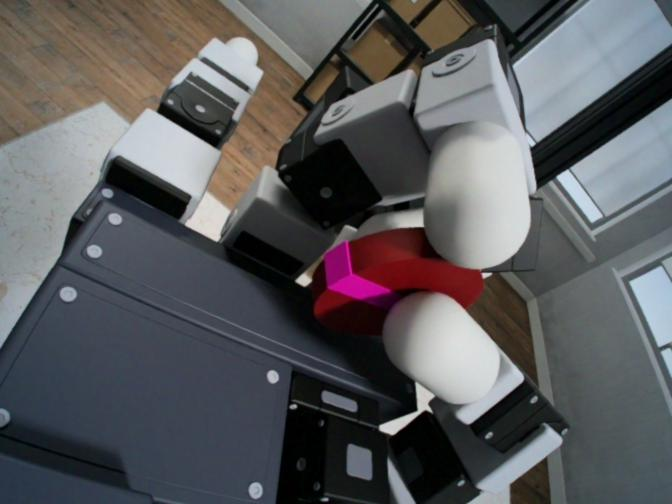

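Call:
{"op": "move", "data": {
  "target": [
    [0,0,0,0,0,0,0.02,0.93,-0.91,-0.01,-0.45,-0.25,0.23,-0.3,0.75,0,0.58,0.7,0.74,-0.07,-0.76,-0.77,0.4,-0.6],
    [0,0,0,0,0,0,0.02,0.93,-0.91,-0.01,-0.45,-0.22,0.23,-0.89,0.75,0,0.58,0.7,0.74,-0.07,-0.76,-0.77,0.4,-0.6],
    [0,0,0,0,0,0,0.02,0.93,-0.91,-0.01,-0.45,0.06,0.23,-0.75,0.75,0,0.58,0.7,0.74,-0.07,-0.76,-0.77,0.4,-0.6],
    [0,0,0,0,0,0,0.02,0.93,-0.91,-0.01,-0.45,0.38,0.23,-0.58,0.75,0,0.58,0.7,0.74,-0.07,-0.76,-0.77,0.4,-0.6],
    [0,0,0,0,0,0,0.02,0.93,-0.91,-0.01,-0.45,-0.25,0.23,-0.3,0.75,0,0.58,0.7,0.74,-0.07,-0.76,-0.77,0.4,-0.6],
    [0,0,0,0,0,0,0.02,0.93,-0.91,-0.01,-0.45,-0.22,0.23,-0.89,0.75,0,0.58,0.7,0.74,-0.07,-0.76,-0.77,0.4,-0.6],
    [0,0,0,0,0,0,0.02,0.93,-0.91,-0.01,-0.45,0.06,0.23,-0.75,0.75,0,0.58,0.7,0.74,-0.07,-0.76,-0.77,0.4,-0.6],
    [0,0,0,0,0,0,0.02,0.93,-0.91,-0.01,-0.45,0.38,0.23,-0.58,0.75,0,0.58,0.7,0.74,-0.07,-0.76,-0.77,0.4,-0.6],
    [0,0,0,0,0,0,0.02,0.93,-0.91,-0.01,-0.45,-0.25,0.23,-0.3,0.75,0,0.58,0.7,0.74,-0.07,-0.76,-0.77,0.4,-0.6],
    [0,0,0,0,0,0,0.02,0.93,-0.91,-0.01,-0.45,-0.22,0.23,-0.89,0.75,0,0.58,0.7,0.74,-0.07,-0.76,-0.77,0.4,-0.6],
    [0,0,0,0,0,0,0.02,0.93,-0.91,-0.01,-0.45,0.06,0.23,-0.75,0.75,0,0.58,0.7,0.74,-0.07,-0.76,-0.77,0.4,-0.6],
    [0,0,0,0,0,0,0.02,0.93,-0.91,-0.01,-0.45,0.38,0.23,-0.58,0.75,0,0.58,0.7,0.74,-0.07,-0.76,-0.77,0.4,-0.6]
  ],
  "cameras": ["cam_stand","cam_wrist"]
}}

Scene clock: 874.90 s.
end_effector_position=(+0.7101, -0.0064, +0.5384) hand_goal=(+0.020, +0.930, -0.910, -0.010, -0.450, +0.380, +0.230, -0.580, +0.750, +0.000, +0.580, +0.700, +0.740, -0.070, -0.760, -0.770) hand_measured=(+0.044, +0.942, -0.972, -0.064, -0.412, +0.318, +0.266, -0.562, +0.760, +0.000, +0.580, +0.698, +0.788, -0.108, -0.738, -0.788) hand_current_ma=(+46, +13, -152, -125, +86, -129, +72, +29, +14, +0, +0, -1, +112, -99, +54, -41) hand_state=(blocked, goal, blocked, blocked, blocked, blocked, blocked, goal, goal, goal, goal, goal, blocked, blocked, blocked, goal) hand_current_limit=0.40 hand_speed=-0.60 end_effector_quat_wxyz=(+0.692, +0.708, +0.103, +0.093)
Joint positions: [0.308 0.392 1.773 -1.542 1.588 -0.977]
Joint torques (N m): [-2.62 -70.02 -31.12 -1.33 1.12 -0.08]
Hand target: +0.7101, -0.0064, +0.5384; +0.692, +0.708, +0.103, +0.093
Off the commanded pose: 0.000 m, 0 deg.
move: done
Images, in order (width x height): cam_stand 672x504, cam_wrist 672x504.

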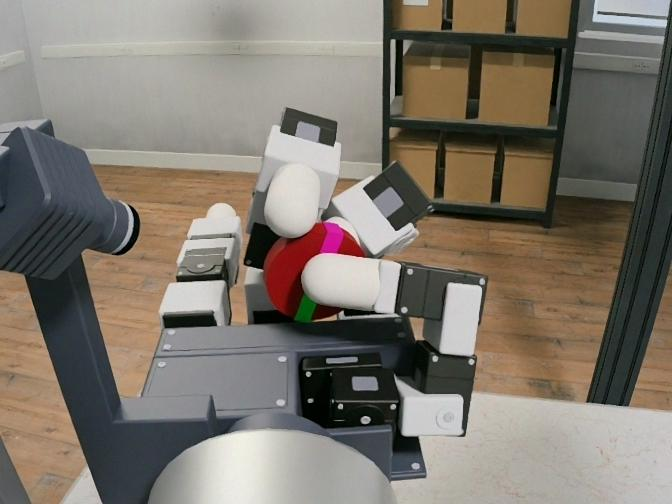

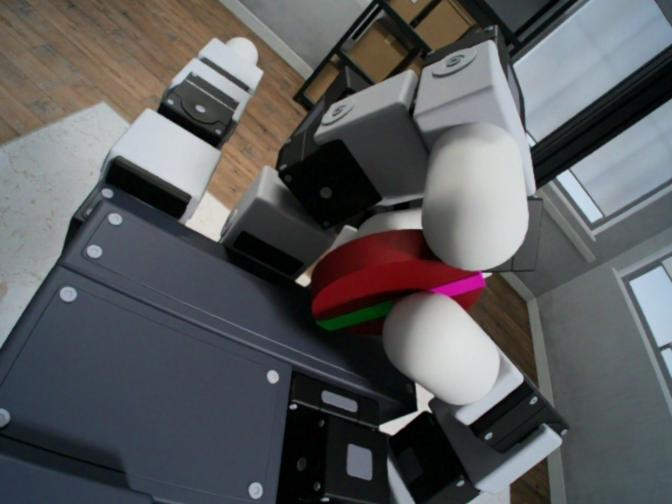

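T≈1805.

Call:
{"op": "move", "data": {
  "target": [
    [0,0,0,0,0,0,0.02,0.93,-0.91,-0.01,-0.45,-0.25,0.23,-0.3,0.75,0,0.58,0.7,0.74,-0.07,-0.76,-0.77,0.4,-0.6],
    [0,0,0,0,0,0,0.02,0.93,-0.91,-0.01,-0.45,-0.22,0.23,-0.89,0.75,0,0.58,0.7,0.74,-0.07,-0.76,-0.77,0.4,-0.6],
    [0,0,0,0,0,0,0.02,0.93,-0.91,-0.01,-0.45,0.06,0.23,-0.75,0.75,0,0.58,0.7,0.74,-0.07,-0.76,-0.77,0.4,-0.6],
    [0,0,0,0,0,0,0.02,0.93,-0.91,-0.01,-0.45,0.38,0.23,-0.58,0.75,0,0.58,0.7,0.74,-0.07,-0.76,-0.77,0.4,-0.6],
    [0,0,0,0,0,0,0.02,0.93,-0.91,-0.01,-0.45,-0.25,0.23,-0.3,0.75,0,0.58,0.7,0.74,-0.07,-0.76,-0.77,0.4,-0.6],
    [0,0,0,0,0,0,0.02,0.93,-0.91,-0.01,-0.45,-0.22,0.23,-0.89,0.75,0,0.58,0.7,0.74,-0.07,-0.76,-0.77,0.4,-0.6],
    [0,0,0,0,0,0,0.02,0.93,-0.91,-0.01,-0.45,0.06,0.23,-0.75,0.75,0,0.58,0.7,0.74,-0.07,-0.76,-0.77,0.4,-0.6],
    [0,0,0,0,0,0,0.02,0.93,-0.91,-0.01,-0.45,0.38,0.23,-0.58,0.75,0,0.58,0.7,0.74,-0.07,-0.76,-0.77,0.4,-0.6],
    [0,0,0,0,0,0,0.02,0.93,-0.91,-0.01,-0.45,-0.25,0.23,-0.3,0.75,0,0.58,0.7,0.74,-0.07,-0.76,-0.77,0.4,-0.6],
    [0,0,0,0,0,0,0.02,0.93,-0.91,-0.01,-0.45,-0.22,0.23,-0.89,0.75,0,0.58,0.7,0.74,-0.07,-0.76,-0.77,0.4,-0.6],
    [0,0,0,0,0,0,0.02,0.93,-0.91,-0.01,-0.45,0.06,0.23,-0.75,0.75,0,0.58,0.7,0.74,-0.07,-0.76,-0.77,0.4,-0.6],
    [0,0,0,0,0,0,0.02,0.93,-0.91,-0.01,-0.45,0.38,0.23,-0.58,0.75,0,0.58,0.7,0.74,-0.07,-0.76,-0.77,0.4,-0.6]
  ],
  "cameras": ["cam_stand","cam_wrist"]
}}

Call:
{"op": "move", "data": {
  "target": [
    [0,0,0,0,0,0,0.02,0.93,-0.91,-0.01,-0.45,-0.25,0.23,-0.3,0.75,0,0.58,0.7,0.74,-0.07,-0.76,-0.77,0.4,-0.6],
    [0,0,0,0,0,0,0.02,0.93,-0.91,-0.01,-0.45,-0.22,0.23,-0.89,0.75,0,0.58,0.7,0.74,-0.07,-0.76,-0.77,0.4,-0.6],
    [0,0,0,0,0,0,0.02,0.93,-0.91,-0.01,-0.45,0.06,0.23,-0.75,0.75,0,0.58,0.7,0.74,-0.07,-0.76,-0.77,0.4,-0.6],
    [0,0,0,0,0,0,0.02,0.93,-0.91,-0.01,-0.45,0.38,0.23,-0.58,0.75,0,0.58,0.7,0.74,-0.07,-0.76,-0.77,0.4,-0.6],
    [0,0,0,0,0,0,0.02,0.93,-0.91,-0.01,-0.45,-0.25,0.23,-0.3,0.75,0,0.58,0.7,0.74,-0.07,-0.76,-0.77,0.4,-0.6],
    [0,0,0,0,0,0,0.02,0.93,-0.91,-0.01,-0.45,-0.22,0.23,-0.89,0.75,0,0.58,0.7,0.74,-0.07,-0.76,-0.77,0.4,-0.6],
    [0,0,0,0,0,0,0.02,0.93,-0.91,-0.01,-0.45,0.06,0.23,-0.75,0.75,0,0.58,0.7,0.74,-0.07,-0.76,-0.77,0.4,-0.6],
    [0,0,0,0,0,0,0.02,0.93,-0.91,-0.01,-0.45,0.38,0.23,-0.58,0.75,0,0.58,0.7,0.74,-0.07,-0.76,-0.77,0.4,-0.6],
    [0,0,0,0,0,0,0.02,0.93,-0.91,-0.01,-0.45,-0.25,0.23,-0.3,0.75,0,0.58,0.7,0.74,-0.07,-0.76,-0.77,0.4,-0.6],
    [0,0,0,0,0,0,0.02,0.93,-0.91,-0.01,-0.45,-0.22,0.23,-0.89,0.75,0,0.58,0.7,0.74,-0.07,-0.76,-0.77,0.4,-0.6],
    [0,0,0,0,0,0,0.02,0.93,-0.91,-0.01,-0.45,0.06,0.23,-0.75,0.75,0,0.58,0.7,0.74,-0.07,-0.76,-0.77,0.4,-0.6],
    [0,0,0,0,0,0,0.02,0.93,-0.91,-0.01,-0.45,0.38,0.23,-0.58,0.75,0,0.58,0.7,0.74,-0.07,-0.76,-0.77,0.4,-0.6]
  ],
  "cameras": ["cam_stand","cam_wrist"]
}}

Scene clock: 920.60 s.
end_effector_position=(+0.7101, -0.0064, +0.5384) hand_goal=(+0.020, +0.930, -0.910, -0.010, -0.450, +0.380, +0.230, -0.580, +0.750, +0.000, +0.580, +0.700, +0.740, -0.070, -0.760, -0.770) hand_measured=(+0.044, +0.942, -0.972, -0.062, -0.412, +0.316, +0.268, -0.560, +0.760, +0.000, +0.580, +0.698, +0.790, -0.108, -0.736, -0.788) hand_current_ma=(+46, +12, -152, -124, +86, -134, +74, +31, +14, +0, +0, -1, +115, -101, +59, -39) hand_state=(blocked, goal, blocked, blocked, blocked, blocked, blocked, goal, goal, goal, goal, goal, blocked, blocked, blocked, goal) hand_current_limit=0.40 hand_speed=-0.60 end_effector_quat_wxyz=(+0.692, +0.708, +0.103, +0.093)
Joint positions: [0.308 0.392 1.773 -1.542 1.588 -0.977]
Joint torques (N m): [-2.34 -69.96 -30.81 -1.41 1.18 -0.06]
Hand target: +0.7101, -0.0064, +0.5384; +0.692, +0.708, +0.103, +0.093
Off the commanded pose: 0.000 m, 0 deg.
move: done
Images, in order (width x height): cam_stand 672x504, cam_wrist 672x504.

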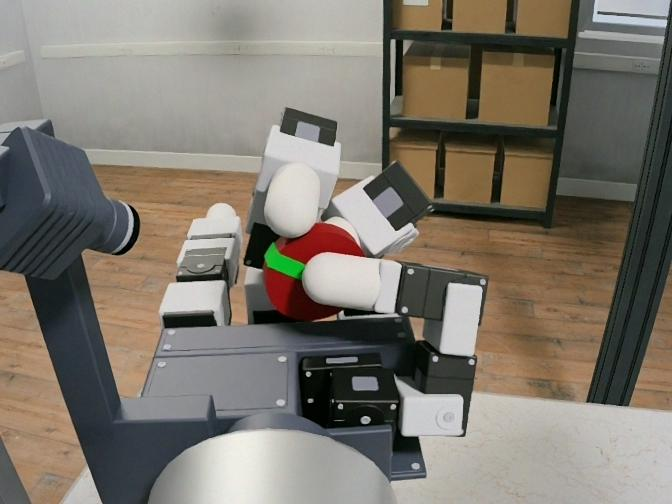

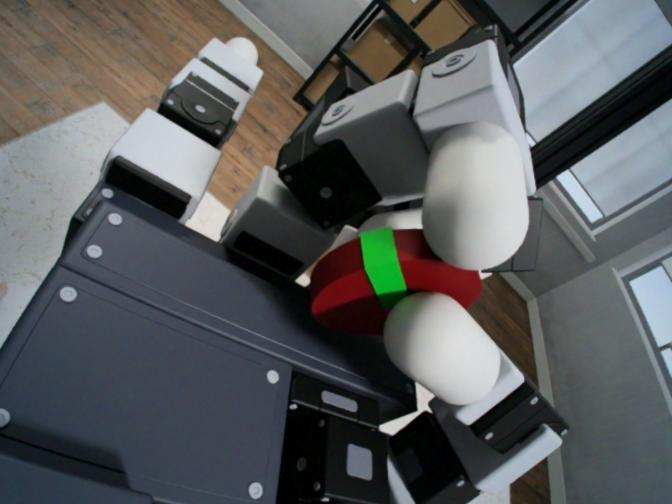

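Scene clock: 927.60 s.
end_effector_position=(+0.7101, -0.0064, +0.5384) hand_goal=(+0.020, +0.930, -0.910, -0.010, -0.450, +0.380, +0.230, -0.580, +0.750, +0.000, +0.580, +0.700, +0.740, -0.070, -0.760, -0.770) hand_measured=(+0.044, +0.940, -0.972, -0.064, -0.412, +0.316, +0.268, -0.560, +0.760, +0.000, +0.580, +0.698, +0.788, -0.108, -0.736, -0.788) hand_current_ma=(+46, +11, -152, -126, +85, -132, +77, +33, +14, +0, +0, -1, +111, -99, +56, -40) hand_state=(blocked, goal, blocked, blocked, blocked, blocked, blocked, blocked, goal, goal, goal, goal, blocked, blocked, blocked, goal) hand_current_limit=0.40 hand_speed=-0.60 end_effector_quat_wxyz=(+0.692, +0.708, +0.103, +0.093)
Joint positions: [0.308 0.392 1.773 -1.542 1.588 -0.977]
Joint torques (N m): [-2.45 -70.1 -31.01 -1.36 1.1 -0.05]
Hand target: +0.7101, -0.0064, +0.5384; +0.692, +0.708, +0.103, +0.093
Off the commanded pose: 0.000 m, 0 deg.
move: done
Images, in order (width x height): cam_stand 672x504, cam_wrist 672x504.

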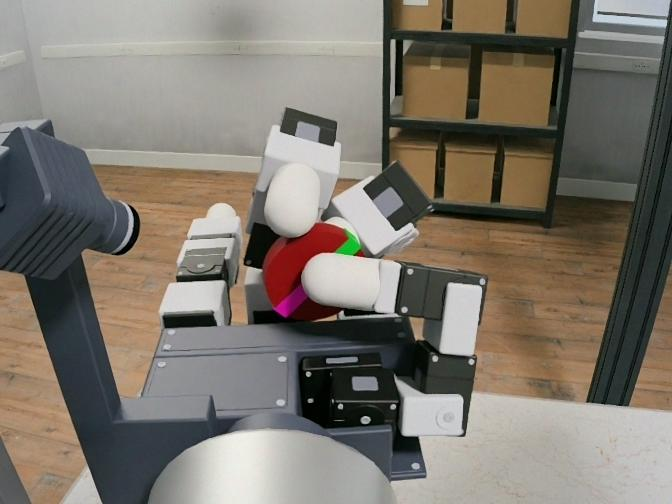

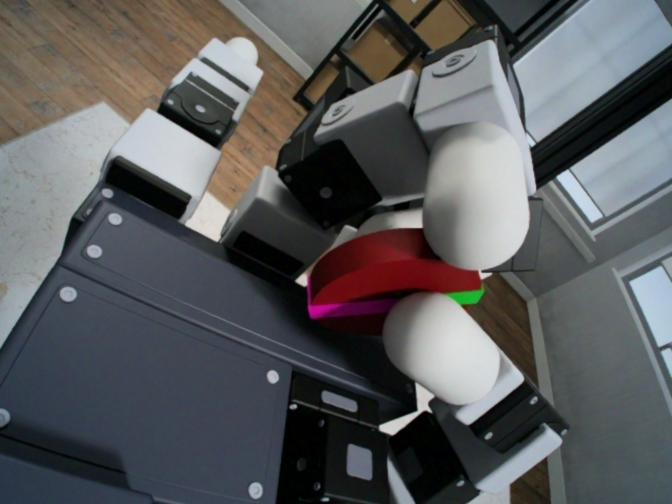

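Call:
{"op": "move", "data": {
  "target": [
    [0,0,0,0,0,0,0.02,0.93,-0.91,-0.01,-0.45,-0.25,0.23,-0.3,0.75,0,0.58,0.7,0.74,-0.07,-0.76,-0.77,0.4,-0.6],
    [0,0,0,0,0,0,0.02,0.93,-0.91,-0.01,-0.45,-0.22,0.23,-0.89,0.75,0,0.58,0.7,0.74,-0.07,-0.76,-0.77,0.4,-0.6],
    [0,0,0,0,0,0,0.02,0.93,-0.91,-0.01,-0.45,0.06,0.23,-0.75,0.75,0,0.58,0.7,0.74,-0.07,-0.76,-0.77,0.4,-0.6],
    [0,0,0,0,0,0,0.02,0.93,-0.91,-0.01,-0.45,0.38,0.23,-0.58,0.75,0,0.58,0.7,0.74,-0.07,-0.76,-0.77,0.4,-0.6],
    [0,0,0,0,0,0,0.02,0.93,-0.91,-0.01,-0.45,-0.25,0.23,-0.3,0.75,0,0.58,0.7,0.74,-0.07,-0.76,-0.77,0.4,-0.6],
    [0,0,0,0,0,0,0.02,0.93,-0.91,-0.01,-0.45,-0.22,0.23,-0.89,0.75,0,0.58,0.7,0.74,-0.07,-0.76,-0.77,0.4,-0.6],
    [0,0,0,0,0,0,0.02,0.93,-0.91,-0.01,-0.45,0.06,0.23,-0.75,0.75,0,0.58,0.7,0.74,-0.07,-0.76,-0.77,0.4,-0.6],
    [0,0,0,0,0,0,0.02,0.93,-0.91,-0.01,-0.45,0.38,0.23,-0.58,0.75,0,0.58,0.7,0.74,-0.07,-0.76,-0.77,0.4,-0.6],
    [0,0,0,0,0,0,0.02,0.93,-0.91,-0.01,-0.45,-0.25,0.23,-0.3,0.75,0,0.58,0.7,0.74,-0.07,-0.76,-0.77,0.4,-0.6],
    [0,0,0,0,0,0,0.02,0.93,-0.91,-0.01,-0.45,-0.22,0.23,-0.89,0.75,0,0.58,0.7,0.74,-0.07,-0.76,-0.77,0.4,-0.6],
    [0,0,0,0,0,0,0.02,0.93,-0.91,-0.01,-0.45,0.06,0.23,-0.75,0.75,0,0.58,0.7,0.74,-0.07,-0.76,-0.77,0.4,-0.6],
    [0,0,0,0,0,0,0.02,0.93,-0.91,-0.01,-0.45,0.38,0.23,-0.58,0.75,0,0.58,0.7,0.74,-0.07,-0.76,-0.77,0.4,-0.6]
  ],
  "cameras": ["cam_stand"]
}}

Call:
{"op": "move", "data": {
  "target": [
    [0,0,0,0,0,0,0.02,0.93,-0.91,-0.01,-0.45,-0.25,0.23,-0.3,0.75,0,0.58,0.7,0.74,-0.07,-0.76,-0.77,0.4,-0.6],
    [0,0,0,0,0,0,0.02,0.93,-0.91,-0.01,-0.45,-0.22,0.23,-0.89,0.75,0,0.58,0.7,0.74,-0.07,-0.76,-0.77,0.4,-0.6],
    [0,0,0,0,0,0,0.02,0.93,-0.91,-0.01,-0.45,0.06,0.23,-0.75,0.75,0,0.58,0.7,0.74,-0.07,-0.76,-0.77,0.4,-0.6],
    [0,0,0,0,0,0,0.02,0.93,-0.91,-0.01,-0.45,0.38,0.23,-0.58,0.75,0,0.58,0.7,0.74,-0.07,-0.76,-0.77,0.4,-0.6],
    [0,0,0,0,0,0,0.02,0.93,-0.91,-0.01,-0.45,-0.25,0.23,-0.3,0.75,0,0.58,0.7,0.74,-0.07,-0.76,-0.77,0.4,-0.6],
    [0,0,0,0,0,0,0.02,0.93,-0.91,-0.01,-0.45,-0.22,0.23,-0.89,0.75,0,0.58,0.7,0.74,-0.07,-0.76,-0.77,0.4,-0.6],
    [0,0,0,0,0,0,0.02,0.93,-0.91,-0.01,-0.45,0.06,0.23,-0.75,0.75,0,0.58,0.7,0.74,-0.07,-0.76,-0.77,0.4,-0.6],
    [0,0,0,0,0,0,0.02,0.93,-0.91,-0.01,-0.45,0.38,0.23,-0.58,0.75,0,0.58,0.7,0.74,-0.07,-0.76,-0.77,0.4,-0.6],
    [0,0,0,0,0,0,0.02,0.93,-0.91,-0.01,-0.45,-0.25,0.23,-0.3,0.75,0,0.58,0.7,0.74,-0.07,-0.76,-0.77,0.4,-0.6],
    [0,0,0,0,0,0,0.02,0.93,-0.91,-0.01,-0.45,-0.22,0.23,-0.89,0.75,0,0.58,0.7,0.74,-0.07,-0.76,-0.77,0.4,-0.6],
    [0,0,0,0,0,0,0.02,0.93,-0.91,-0.01,-0.45,0.06,0.23,-0.75,0.75,0,0.58,0.7,0.74,-0.07,-0.76,-0.77,0.4,-0.6],
    [0,0,0,0,0,0,0.02,0.93,-0.91,-0.01,-0.45,0.38,0.23,-0.58,0.75,0,0.58,0.7,0.74,-0.07,-0.76,-0.77,0.4,-0.6]
  ],
  "cameras": ["cam_stand","cam_wrist"]
}}

Scene clock: 967.97 s.
end_effector_position=(+0.7101, -0.0064, +0.5384) hand_goal=(+0.020, +0.930, -0.910, -0.010, -0.450, +0.380, +0.230, -0.580, +0.750, +0.000, +0.580, +0.700, +0.740, -0.070, -0.760, -0.770) hand_measured=(+0.044, +0.940, -0.972, -0.064, -0.412, +0.318, +0.268, -0.560, +0.760, +0.000, +0.580, +0.698, +0.786, -0.106, -0.738, -0.788) hand_current_ma=(+46, +11, -152, -127, +83, -129, +78, +33, +14, +0, +0, -1, +105, -98, +51, -41) hand_state=(blocked, goal, blocked, blocked, blocked, blocked, blocked, blocked, goal, goal, goal, goal, blocked, blocked, blocked, goal) hand_current_limit=0.40 hand_speed=-0.60 end_effector_quat_wxyz=(+0.692, +0.708, +0.103, +0.093)
Joint positions: [0.308 0.392 1.773 -1.542 1.588 -0.977]
Joint torques (N m): [-2.14 -70.07 -30.87 -1.34 1.15 -0.05]
Hand target: +0.7101, -0.0064, +0.5384; +0.692, +0.708, +0.103, +0.093
Off the commanded pose: 0.000 m, 0 deg.
move: done
Images, in order (width x height): cam_stand 672x504.

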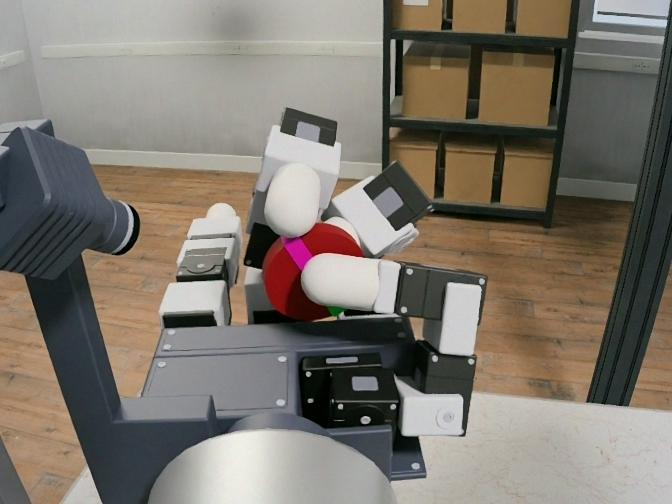

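Scene clock: 974.97 s.
end_effector_position=(+0.7101, -0.0064, +0.5384) hand_goal=(+0.020, +0.930, -0.910, -0.010, -0.450, +0.380, +0.230, -0.580, +0.750, +0.000, +0.580, +0.700, +0.740, -0.070, -0.760, -0.770) hand_measured=(+0.044, +0.940, -0.972, -0.064, -0.412, +0.318, +0.268, -0.558, +0.760, +0.000, +0.580, +0.698, +0.786, -0.106, -0.740, -0.788) hand_current_ma=(+46, +11, -152, -128, +82, -127, +79, +34, +14, +0, +0, -1, +101, -96, +48, -42) hand_state=(blocked, goal, blocked, blocked, blocked, blocked, blocked, blocked, goal, goal, goal, goal, blocked, blocked, blocked, goal) hand_current_limit=0.40 hand_speed=-0.60 end_effector_quat_wxyz=(+0.692, +0.708, +0.103, +0.093)
Joint positions: [0.308 0.392 1.773 -1.542 1.588 -0.977]
Joint torques (N m): [-2.43 -70.16 -30.99 -1.35 1.14 -0.06]
Hand target: +0.7101, -0.0064, +0.5384; +0.692, +0.708, +0.103, +0.093
Off the commanded pose: 0.000 m, 0 deg.
move: done
Images, in order (width x height): cam_stand 672x504, cam_wrist 672x504.

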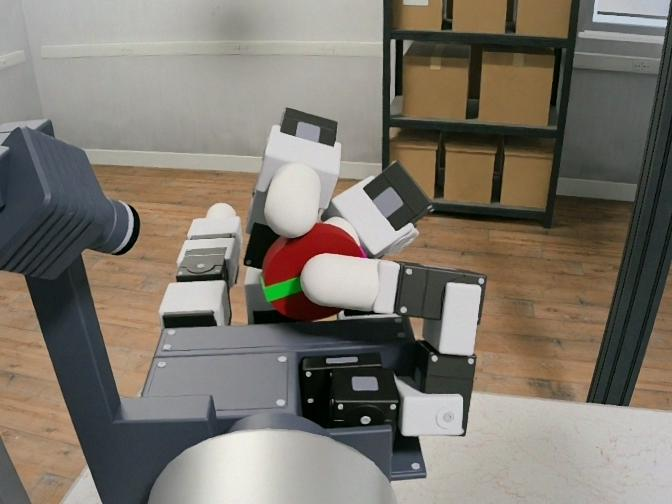

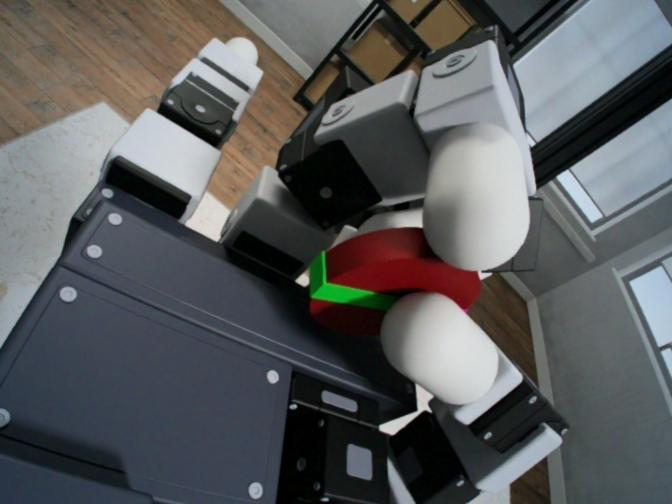

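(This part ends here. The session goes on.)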